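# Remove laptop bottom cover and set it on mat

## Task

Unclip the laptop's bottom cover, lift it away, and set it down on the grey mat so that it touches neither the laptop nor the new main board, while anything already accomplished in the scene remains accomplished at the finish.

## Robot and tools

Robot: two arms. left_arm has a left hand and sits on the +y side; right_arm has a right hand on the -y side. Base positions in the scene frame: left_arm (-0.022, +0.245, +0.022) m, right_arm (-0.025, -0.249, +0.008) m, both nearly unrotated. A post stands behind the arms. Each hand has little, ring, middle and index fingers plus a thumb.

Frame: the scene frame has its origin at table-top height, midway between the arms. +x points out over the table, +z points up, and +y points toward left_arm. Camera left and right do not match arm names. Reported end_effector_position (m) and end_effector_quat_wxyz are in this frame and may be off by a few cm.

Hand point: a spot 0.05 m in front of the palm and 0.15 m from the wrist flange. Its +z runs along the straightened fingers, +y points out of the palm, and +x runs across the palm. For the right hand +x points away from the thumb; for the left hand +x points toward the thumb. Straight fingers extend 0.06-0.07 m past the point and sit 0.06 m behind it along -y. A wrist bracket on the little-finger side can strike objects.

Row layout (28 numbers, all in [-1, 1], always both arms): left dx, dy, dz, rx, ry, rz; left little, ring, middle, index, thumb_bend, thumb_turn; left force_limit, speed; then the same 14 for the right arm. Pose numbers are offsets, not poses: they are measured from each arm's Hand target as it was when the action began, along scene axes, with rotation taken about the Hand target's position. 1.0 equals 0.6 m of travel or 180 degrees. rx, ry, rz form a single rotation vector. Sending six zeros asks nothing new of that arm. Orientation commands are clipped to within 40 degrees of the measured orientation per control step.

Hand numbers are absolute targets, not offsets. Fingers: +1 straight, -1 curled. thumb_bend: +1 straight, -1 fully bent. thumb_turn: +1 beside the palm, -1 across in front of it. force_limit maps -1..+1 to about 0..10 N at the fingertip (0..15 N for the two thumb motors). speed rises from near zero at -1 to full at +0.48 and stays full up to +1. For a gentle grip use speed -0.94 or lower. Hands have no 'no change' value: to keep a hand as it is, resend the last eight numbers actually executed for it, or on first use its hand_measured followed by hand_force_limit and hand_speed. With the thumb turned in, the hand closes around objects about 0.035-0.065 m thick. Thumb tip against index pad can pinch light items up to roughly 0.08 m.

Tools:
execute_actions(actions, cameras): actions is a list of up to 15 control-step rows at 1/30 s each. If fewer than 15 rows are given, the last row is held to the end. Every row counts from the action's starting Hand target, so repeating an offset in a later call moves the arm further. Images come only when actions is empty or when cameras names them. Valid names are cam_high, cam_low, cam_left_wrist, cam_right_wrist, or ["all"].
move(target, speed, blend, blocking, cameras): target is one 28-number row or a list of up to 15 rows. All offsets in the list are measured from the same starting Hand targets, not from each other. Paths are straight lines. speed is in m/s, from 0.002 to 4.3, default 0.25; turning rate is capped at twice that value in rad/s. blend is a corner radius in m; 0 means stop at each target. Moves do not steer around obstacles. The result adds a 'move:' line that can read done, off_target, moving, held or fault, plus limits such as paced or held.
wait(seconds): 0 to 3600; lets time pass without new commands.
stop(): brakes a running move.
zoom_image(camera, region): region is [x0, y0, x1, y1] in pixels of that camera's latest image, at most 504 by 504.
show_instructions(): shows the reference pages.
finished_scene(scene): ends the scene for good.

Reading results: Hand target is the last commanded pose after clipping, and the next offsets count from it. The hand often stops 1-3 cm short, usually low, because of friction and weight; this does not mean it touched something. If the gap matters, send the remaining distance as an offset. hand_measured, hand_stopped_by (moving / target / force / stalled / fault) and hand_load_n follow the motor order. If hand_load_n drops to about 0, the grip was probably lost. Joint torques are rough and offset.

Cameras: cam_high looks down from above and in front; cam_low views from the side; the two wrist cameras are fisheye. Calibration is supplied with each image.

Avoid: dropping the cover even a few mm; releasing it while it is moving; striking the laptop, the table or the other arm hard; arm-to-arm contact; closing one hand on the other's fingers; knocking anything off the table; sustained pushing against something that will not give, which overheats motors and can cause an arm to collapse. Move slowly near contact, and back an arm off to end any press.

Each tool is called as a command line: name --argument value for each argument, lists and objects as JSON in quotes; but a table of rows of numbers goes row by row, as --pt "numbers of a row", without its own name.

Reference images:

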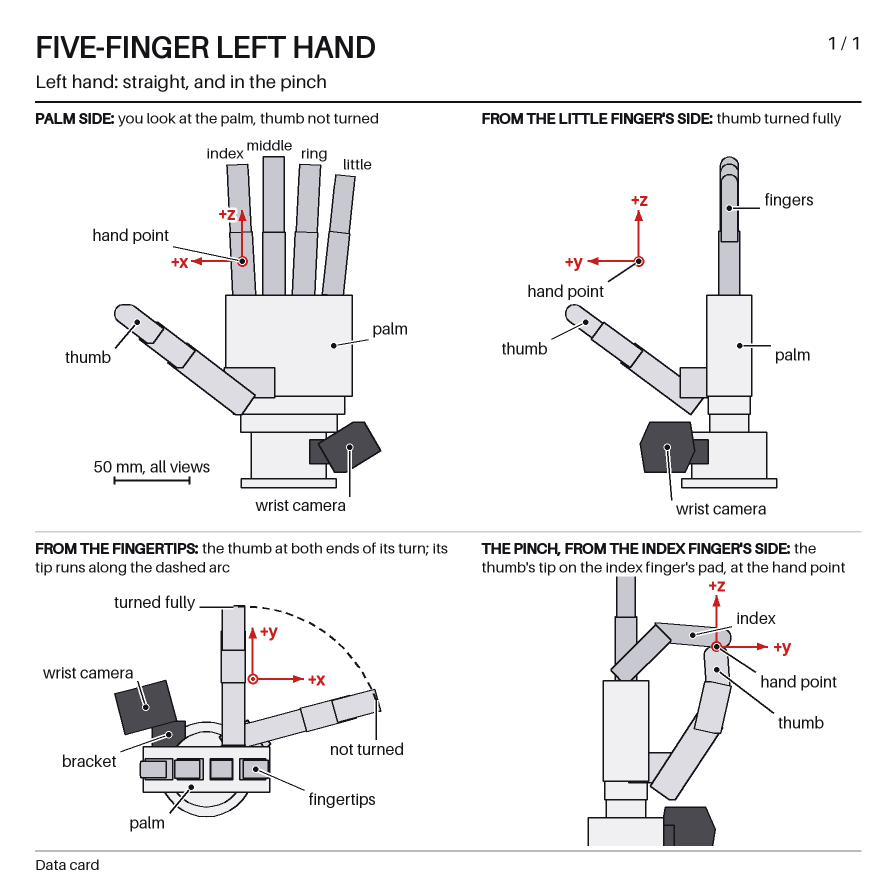

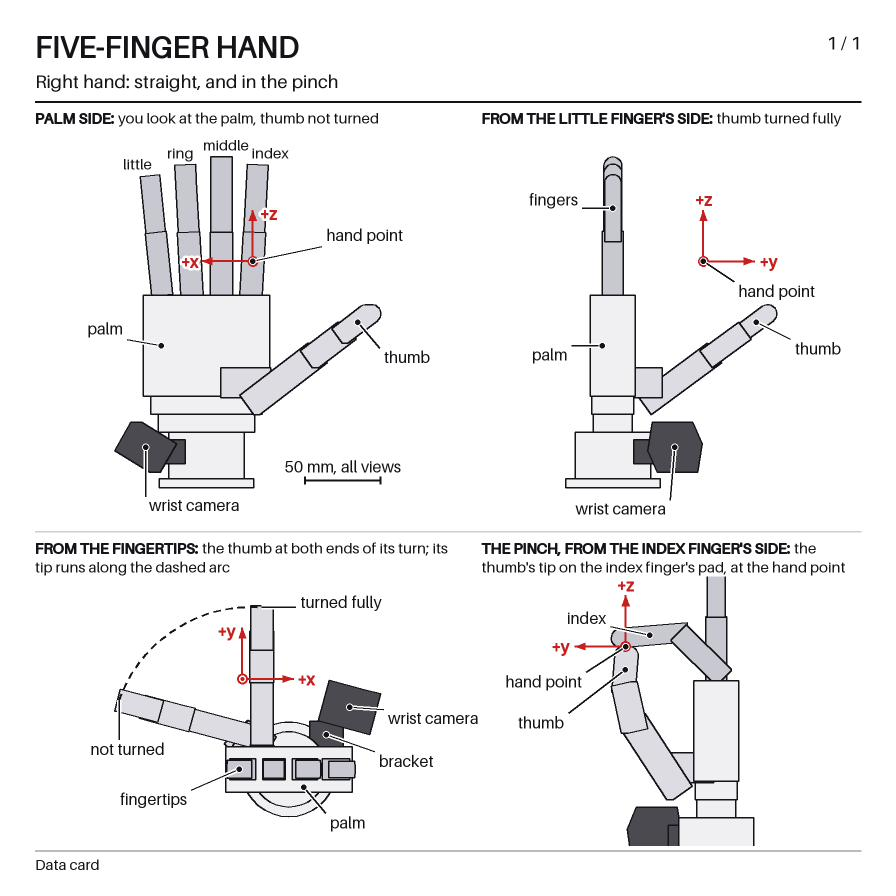

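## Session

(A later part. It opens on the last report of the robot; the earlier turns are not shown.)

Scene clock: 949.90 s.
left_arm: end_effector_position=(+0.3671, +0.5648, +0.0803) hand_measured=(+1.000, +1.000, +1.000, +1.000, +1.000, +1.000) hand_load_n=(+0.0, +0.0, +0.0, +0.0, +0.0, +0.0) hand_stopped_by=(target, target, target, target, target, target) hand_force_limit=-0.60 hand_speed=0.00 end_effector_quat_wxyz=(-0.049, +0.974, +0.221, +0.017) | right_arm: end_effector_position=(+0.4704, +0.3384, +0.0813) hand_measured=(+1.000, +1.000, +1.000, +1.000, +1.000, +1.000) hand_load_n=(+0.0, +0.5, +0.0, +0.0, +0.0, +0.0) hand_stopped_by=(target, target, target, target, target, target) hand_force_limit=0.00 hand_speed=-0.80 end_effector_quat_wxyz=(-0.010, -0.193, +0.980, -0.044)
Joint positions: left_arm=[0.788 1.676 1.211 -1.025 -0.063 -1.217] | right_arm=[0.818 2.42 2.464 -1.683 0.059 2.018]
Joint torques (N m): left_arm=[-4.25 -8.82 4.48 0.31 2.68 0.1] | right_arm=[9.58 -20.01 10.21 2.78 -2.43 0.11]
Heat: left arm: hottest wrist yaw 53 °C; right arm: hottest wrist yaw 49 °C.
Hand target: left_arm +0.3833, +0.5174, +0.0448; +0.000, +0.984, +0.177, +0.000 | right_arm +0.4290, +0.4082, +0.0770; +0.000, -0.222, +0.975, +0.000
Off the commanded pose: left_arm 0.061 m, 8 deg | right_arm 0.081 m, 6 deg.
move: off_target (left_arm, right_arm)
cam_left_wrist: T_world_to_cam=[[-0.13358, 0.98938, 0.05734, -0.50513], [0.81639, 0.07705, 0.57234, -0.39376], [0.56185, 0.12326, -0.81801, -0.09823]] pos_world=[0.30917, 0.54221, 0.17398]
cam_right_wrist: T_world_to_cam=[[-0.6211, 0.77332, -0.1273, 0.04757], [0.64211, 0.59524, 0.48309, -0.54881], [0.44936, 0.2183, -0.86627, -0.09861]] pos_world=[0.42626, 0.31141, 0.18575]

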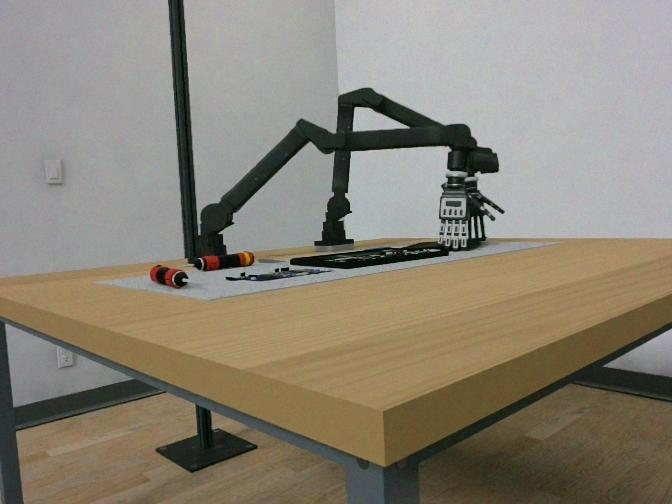

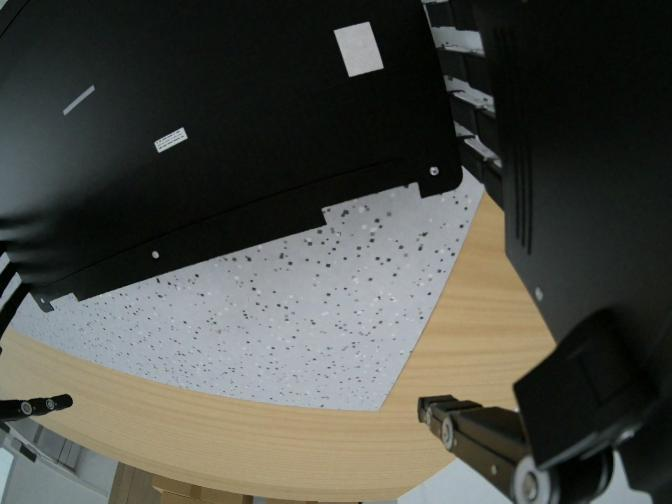

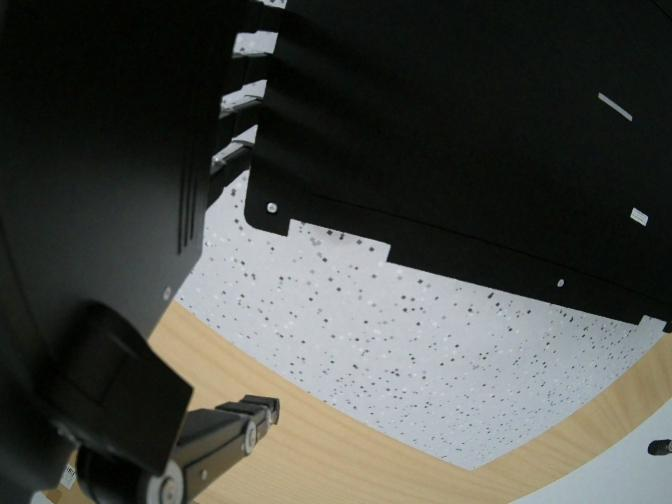

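move --target '[0.0,0.0,-0.02,0,0,0, 1,1,1,1,1,1,-0.6,0, 0.0,0,-0.02,0,0,0, 1,1,1,1,1,1,0,-0.8]' --speed 0.02 --cameras '["cam_low","cam_high"]'

zoom_image --camera "cam_low" --region '[410, 210, 510, 270]'

Scene clock: 956.57 s.
left_arm: end_effector_position=(+0.3671, +0.5648, +0.0787) hand_measured=(+1.000, +1.000, +1.000, +1.000, +1.000, +1.000) hand_load_n=(+0.0, +0.0, +0.0, +0.0, +0.0, +0.0) hand_stopped_by=(target, target, target, target, target, target) hand_force_limit=-0.60 hand_speed=0.00 end_effector_quat_wxyz=(-0.050, +0.974, +0.221, +0.018) | right_arm: end_effector_position=(+0.4700, +0.3381, +0.0781) hand_measured=(+1.000, +1.000, +1.000, +1.000, +1.000, +1.000) hand_load_n=(+0.0, +0.5, +0.5, +0.0, +0.0, +0.0) hand_stopped_by=(target, target, target, target, target, target) hand_force_limit=0.00 hand_speed=-0.80 end_effector_quat_wxyz=(-0.010, -0.193, +0.980, -0.044)
Joint positions: left_arm=[0.788 1.676 1.206 -1.015 -0.063 -1.217] | right_arm=[0.818 2.418 2.451 -1.672 0.059 2.018]
Joint torques (N m): left_arm=[-4.07 -7.82 3.6 1.06 2.66 0.09] | right_arm=[9.64 -19.78 8.73 3.47 -2.42 0.12]
Heat: left arm: hottest wrist yaw 52 °C; right arm: hottest wrist yaw 49 °C.
Hand target: left_arm +0.3832, +0.5173, +0.0327; +0.000, +0.984, +0.177, +0.000 | right_arm +0.4290, +0.4082, +0.0650; +0.000, -0.222, +0.975, +0.000
Off the commanded pose: left_arm 0.068 m, 8 deg | right_arm 0.082 m, 6 deg.
move: off_target (left_arm, right_arm)
Images, in order (width x height): cam_high 672x504, cam_low 672x504.

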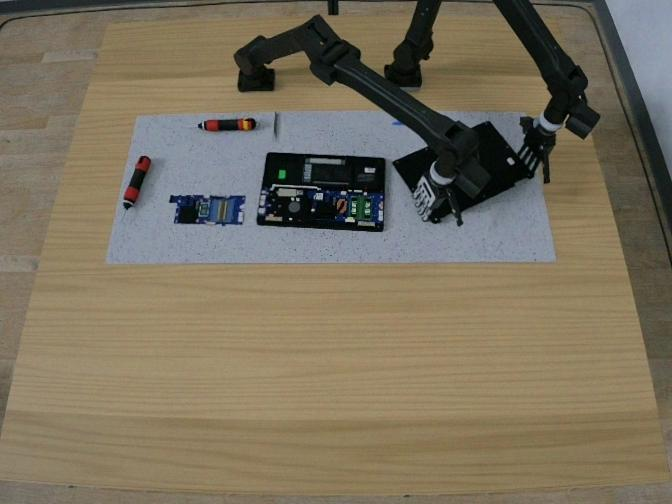

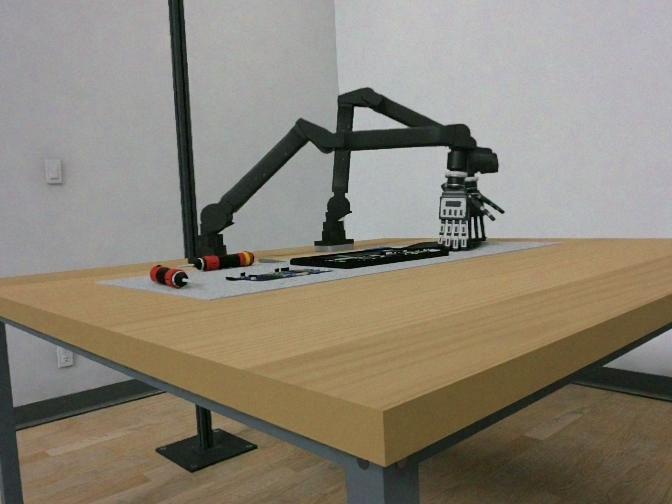

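Scaled by 5.040.

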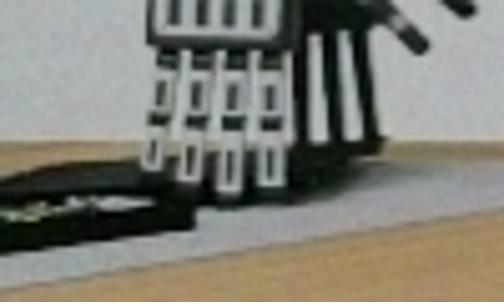

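move --pt "0.0 0.0 0.055 0 0 0 1 1 1 1 1 1 -0.6 0 0.0 0 0.02 0 0 0 1 1 1 1 1 1 0 -0.8" --pt "-0.045 0.1 0.06 0 0 0 1 1 1 1 1 1 -0.6 0 0.06 -0.13 0.025 0 0 0 1 1 1 1 1 1 0 -0.8" --speed 0.03 --cameras '["all"]'

zoom_image --camera "cam_low" --region '[410, 210, 510, 270]'

zoom_image --camera "cam_high" --region '[370, 90, 580, 260]'

Scene clock: 972.13 s.
left_arm: end_effector_position=(+0.3579, +0.5717, +0.0846) hand_measured=(+1.000, +1.000, +1.000, +1.000, +1.000, +1.000) hand_load_n=(+0.0, +0.0, +0.0, +0.0, -0.5, +0.0) hand_stopped_by=(target, target, target, target, target, target) hand_force_limit=-0.60 hand_speed=0.00 end_effector_quat_wxyz=(-0.013, +0.984, +0.176, +0.013) | right_arm: end_effector_position=(+0.4702, +0.3274, +0.0842) hand_measured=(+1.000, +1.000, +1.000, +1.000, +1.000, +1.000) hand_load_n=(+0.0, +0.0, +0.0, +0.0, +0.0, +0.0) hand_stopped_by=(target, target, target, target, target, target) hand_force_limit=0.00 hand_speed=-0.80 end_effector_quat_wxyz=(+0.003, -0.214, +0.977, -0.005)
Joint positions: left_arm=[0.835 1.714 1.268 -1.088 -0.004 -1.08] | right_arm=[0.791 2.308 2.255 -1.517 0.012 1.945]
Joint torques (N m): left_arm=[0.91 -9.76 8.73 -0.18 0.2 -0.09] | right_arm=[2.37 -20.66 7.64 1.03 -0.46 -0.19]
Heat: left arm: hottest wrist yaw 51 °C; right arm: hottest wrist yaw 48 °C.
Hand target: left_arm +0.3563, +0.5772, +0.0688; +0.000, +0.984, +0.177, +0.000 | right_arm +0.4650, +0.3302, +0.0797; +0.000, -0.222, +0.975, +0.000
Off the commanded pose: left_arm 0.017 m, 2 deg | right_arm 0.007 m, 1 deg.
move: off_target (left_arm)
cam_left_wrist: T_world_to_cam=[[-0.04161, 0.99905, -0.01326, -0.54584], [0.8194, 0.04171, 0.57171, -0.37002], [0.57171, 0.01293, -0.82035, -0.03072]] pos_world=[0.29804, 0.56115, 0.17911]
cam_right_wrist: T_world_to_cam=[[-0.65424, 0.75299, -0.07062, 0.07392], [0.61158, 0.58167, 0.53631, -0.52924], [0.44492, 0.30769, -0.84106, -0.123]] pos_world=[0.42676, 0.29002, 0.18561]

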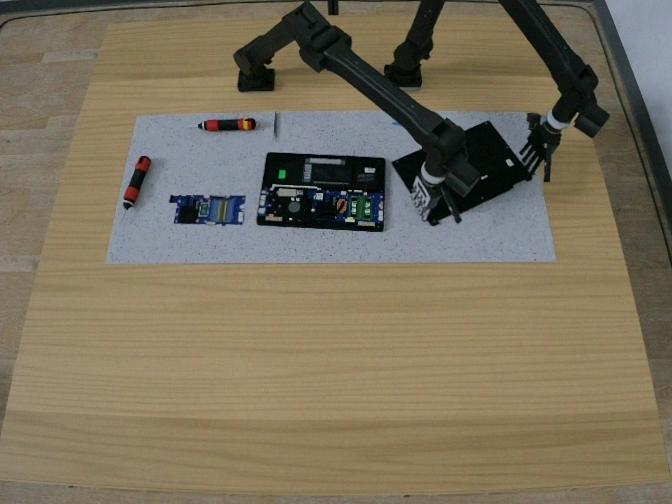

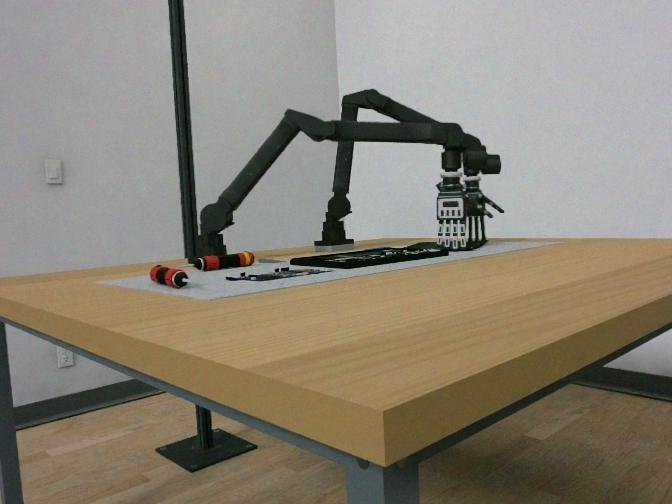

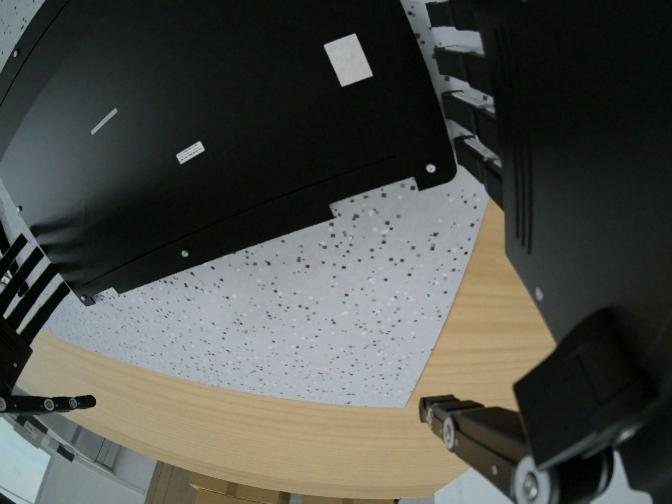

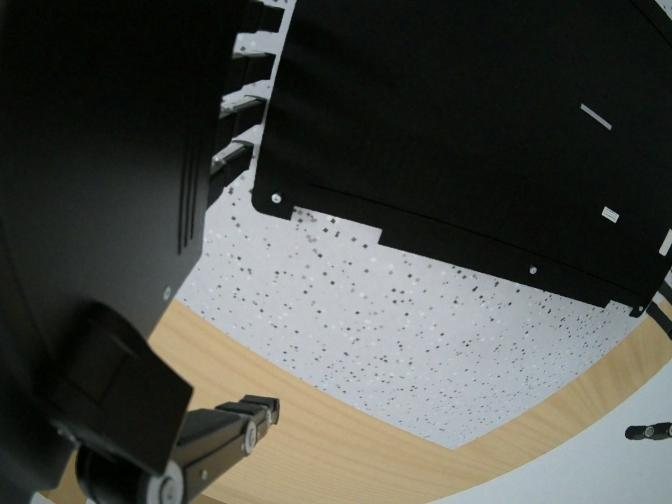

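Scaled by 5.040.

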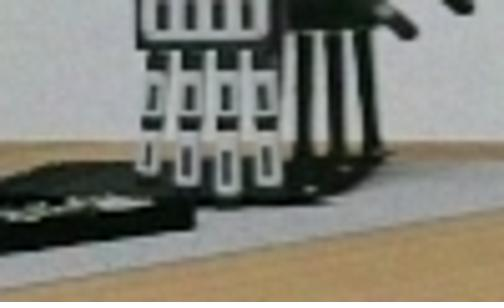

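Scaled by 2.400.

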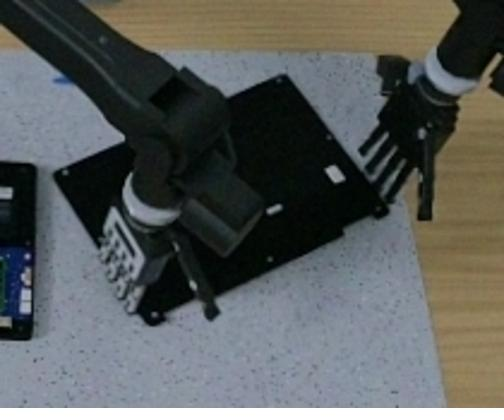

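move --pt "-0.008 0.018 0.02 0 0 0 1 1 1 1 1 1 -0.6 0 0.008 -0.018 0.01 0 0 0 1 1 1 1 1 1 0 -0.8" --pt "-0.012 0.03 0.25 0 0 0 1 1 1 1 1 1 -0.6 0 0.0 -0.03 0.25 0 0 0 1 1 1 1 1 1 0 -0.8" --speed '[0.04,0.1]' --cameras '["all"]'

zoom_image --camera "cam_high" --region '[340, 90, 580, 270]'

zoom_image --camera "cam_low" --region '[380, 210, 520, 270]'

Scene clock: 982.47 s.
left_arm: end_effector_position=(+0.3498, +0.5837, +0.2012) hand_measured=(+1.000, +1.000, +1.000, +1.000, +1.000, +1.000) hand_load_n=(+0.0, +0.0, +0.0, +0.0, +0.0, +0.0) hand_stopped_by=(target, target, target, target, target, target) hand_force_limit=-0.60 hand_speed=0.00 end_effector_quat_wxyz=(+0.012, +0.985, +0.174, -0.012) | right_arm: end_effector_position=(+0.4558, +0.3101, +0.1904) hand_measured=(+1.000, +1.000, +1.000, +1.000, +1.000, +1.000) hand_load_n=(+0.0, +0.0, +0.0, +0.0, +0.0, +0.0) hand_stopped_by=(target, target, target, target, target, target) hand_force_limit=0.00 hand_speed=-0.80 end_effector_quat_wxyz=(+0.010, -0.220, +0.975, +0.009)
Joint positions: left_arm=[0.866 1.686 1.548 -1.468 0.004 -1.045] | right_arm=[0.784 2.205 2.345 -1.685 -0.004 1.926]
Joint torques (N m): left_arm=[0.97 -14.56 10.77 -0.43 -0.17 -0.11] | right_arm=[1.2 -22.01 13.5 0.31 -0.07 -0.09]
Heat: left arm: hottest wrist yaw 47 °C; right arm: hottest wrist yaw 45 °C.
Hand target: left_arm +0.3490, +0.5952, +0.2187; +0.000, +0.984, +0.177, +0.000 | right_arm +0.4649, +0.3123, +0.2298; +0.000, -0.222, +0.975, +0.000
Off the commanded pose: left_arm 0.021 m, 2 deg | right_arm 0.040 m, 2 deg.
joint sent to its limit (right arm) — joint 4 (wrist pitch), lower limit. The joint targets are off in orientation, not in position.
move: off_target (left_arm, right_arm)
cam_left_wrist: T_world_to_cam=[[-0.03832, 0.99677, -0.07053, -0.545], [0.84226, 0.07019, 0.53448, -0.44771], [0.5377, -0.03892, -0.84224, 0.11603]] pos_world=[0.29382, 0.57918, 0.29857]
cam_right_wrist: T_world_to_cam=[[-0.66256, 0.74715, -0.05269, 0.08716], [0.60092, 0.57225, 0.55805, -0.56371], [0.4471, 0.33808, -0.82813, -0.03478]] pos_world=[0.41204, 0.26922, 0.29038]

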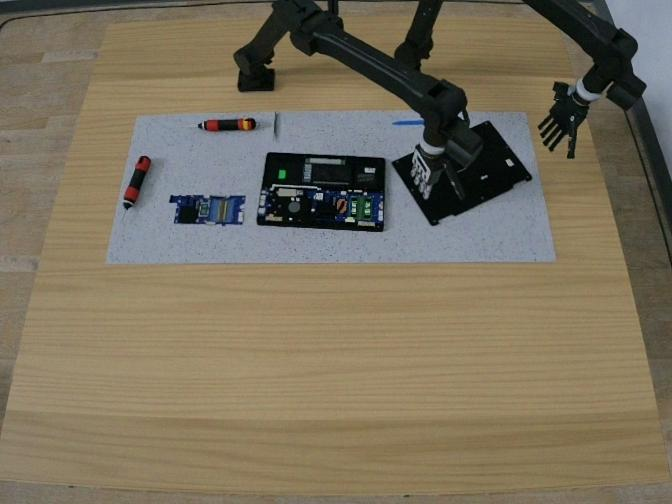

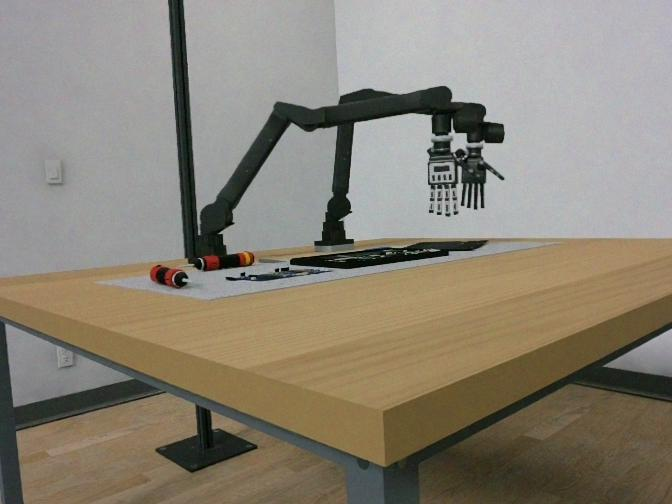

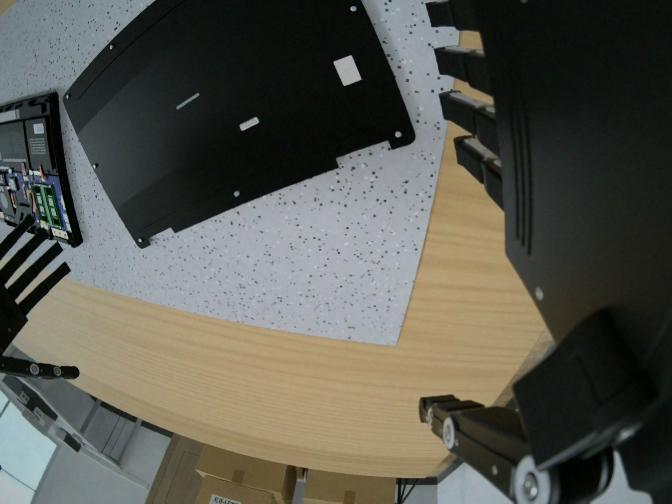

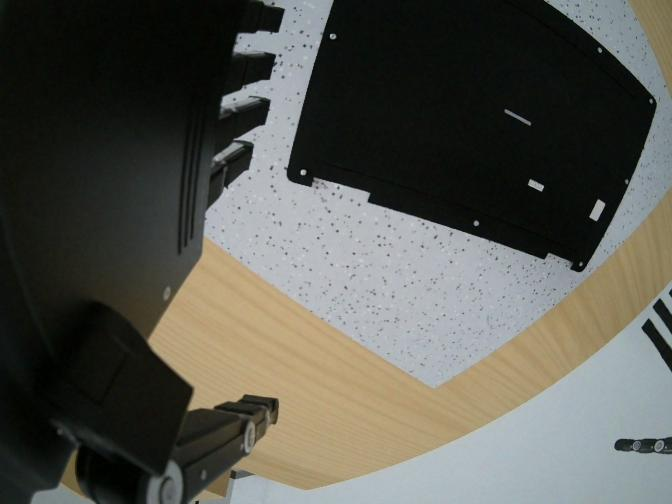

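Scaled by 2.100.

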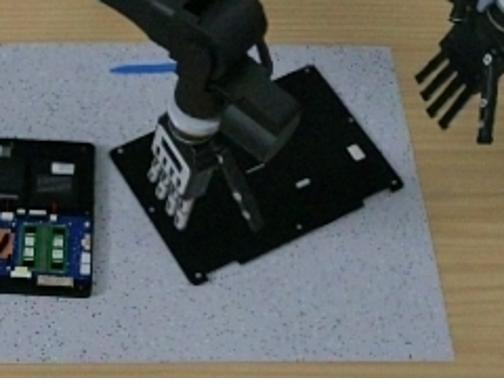

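Scaled by 3.600.

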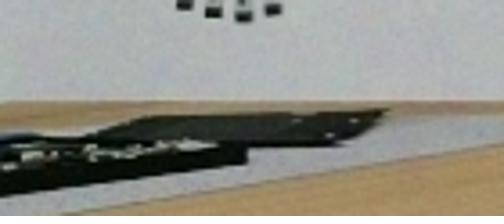

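finished_scene

The scene is finished: the task was done.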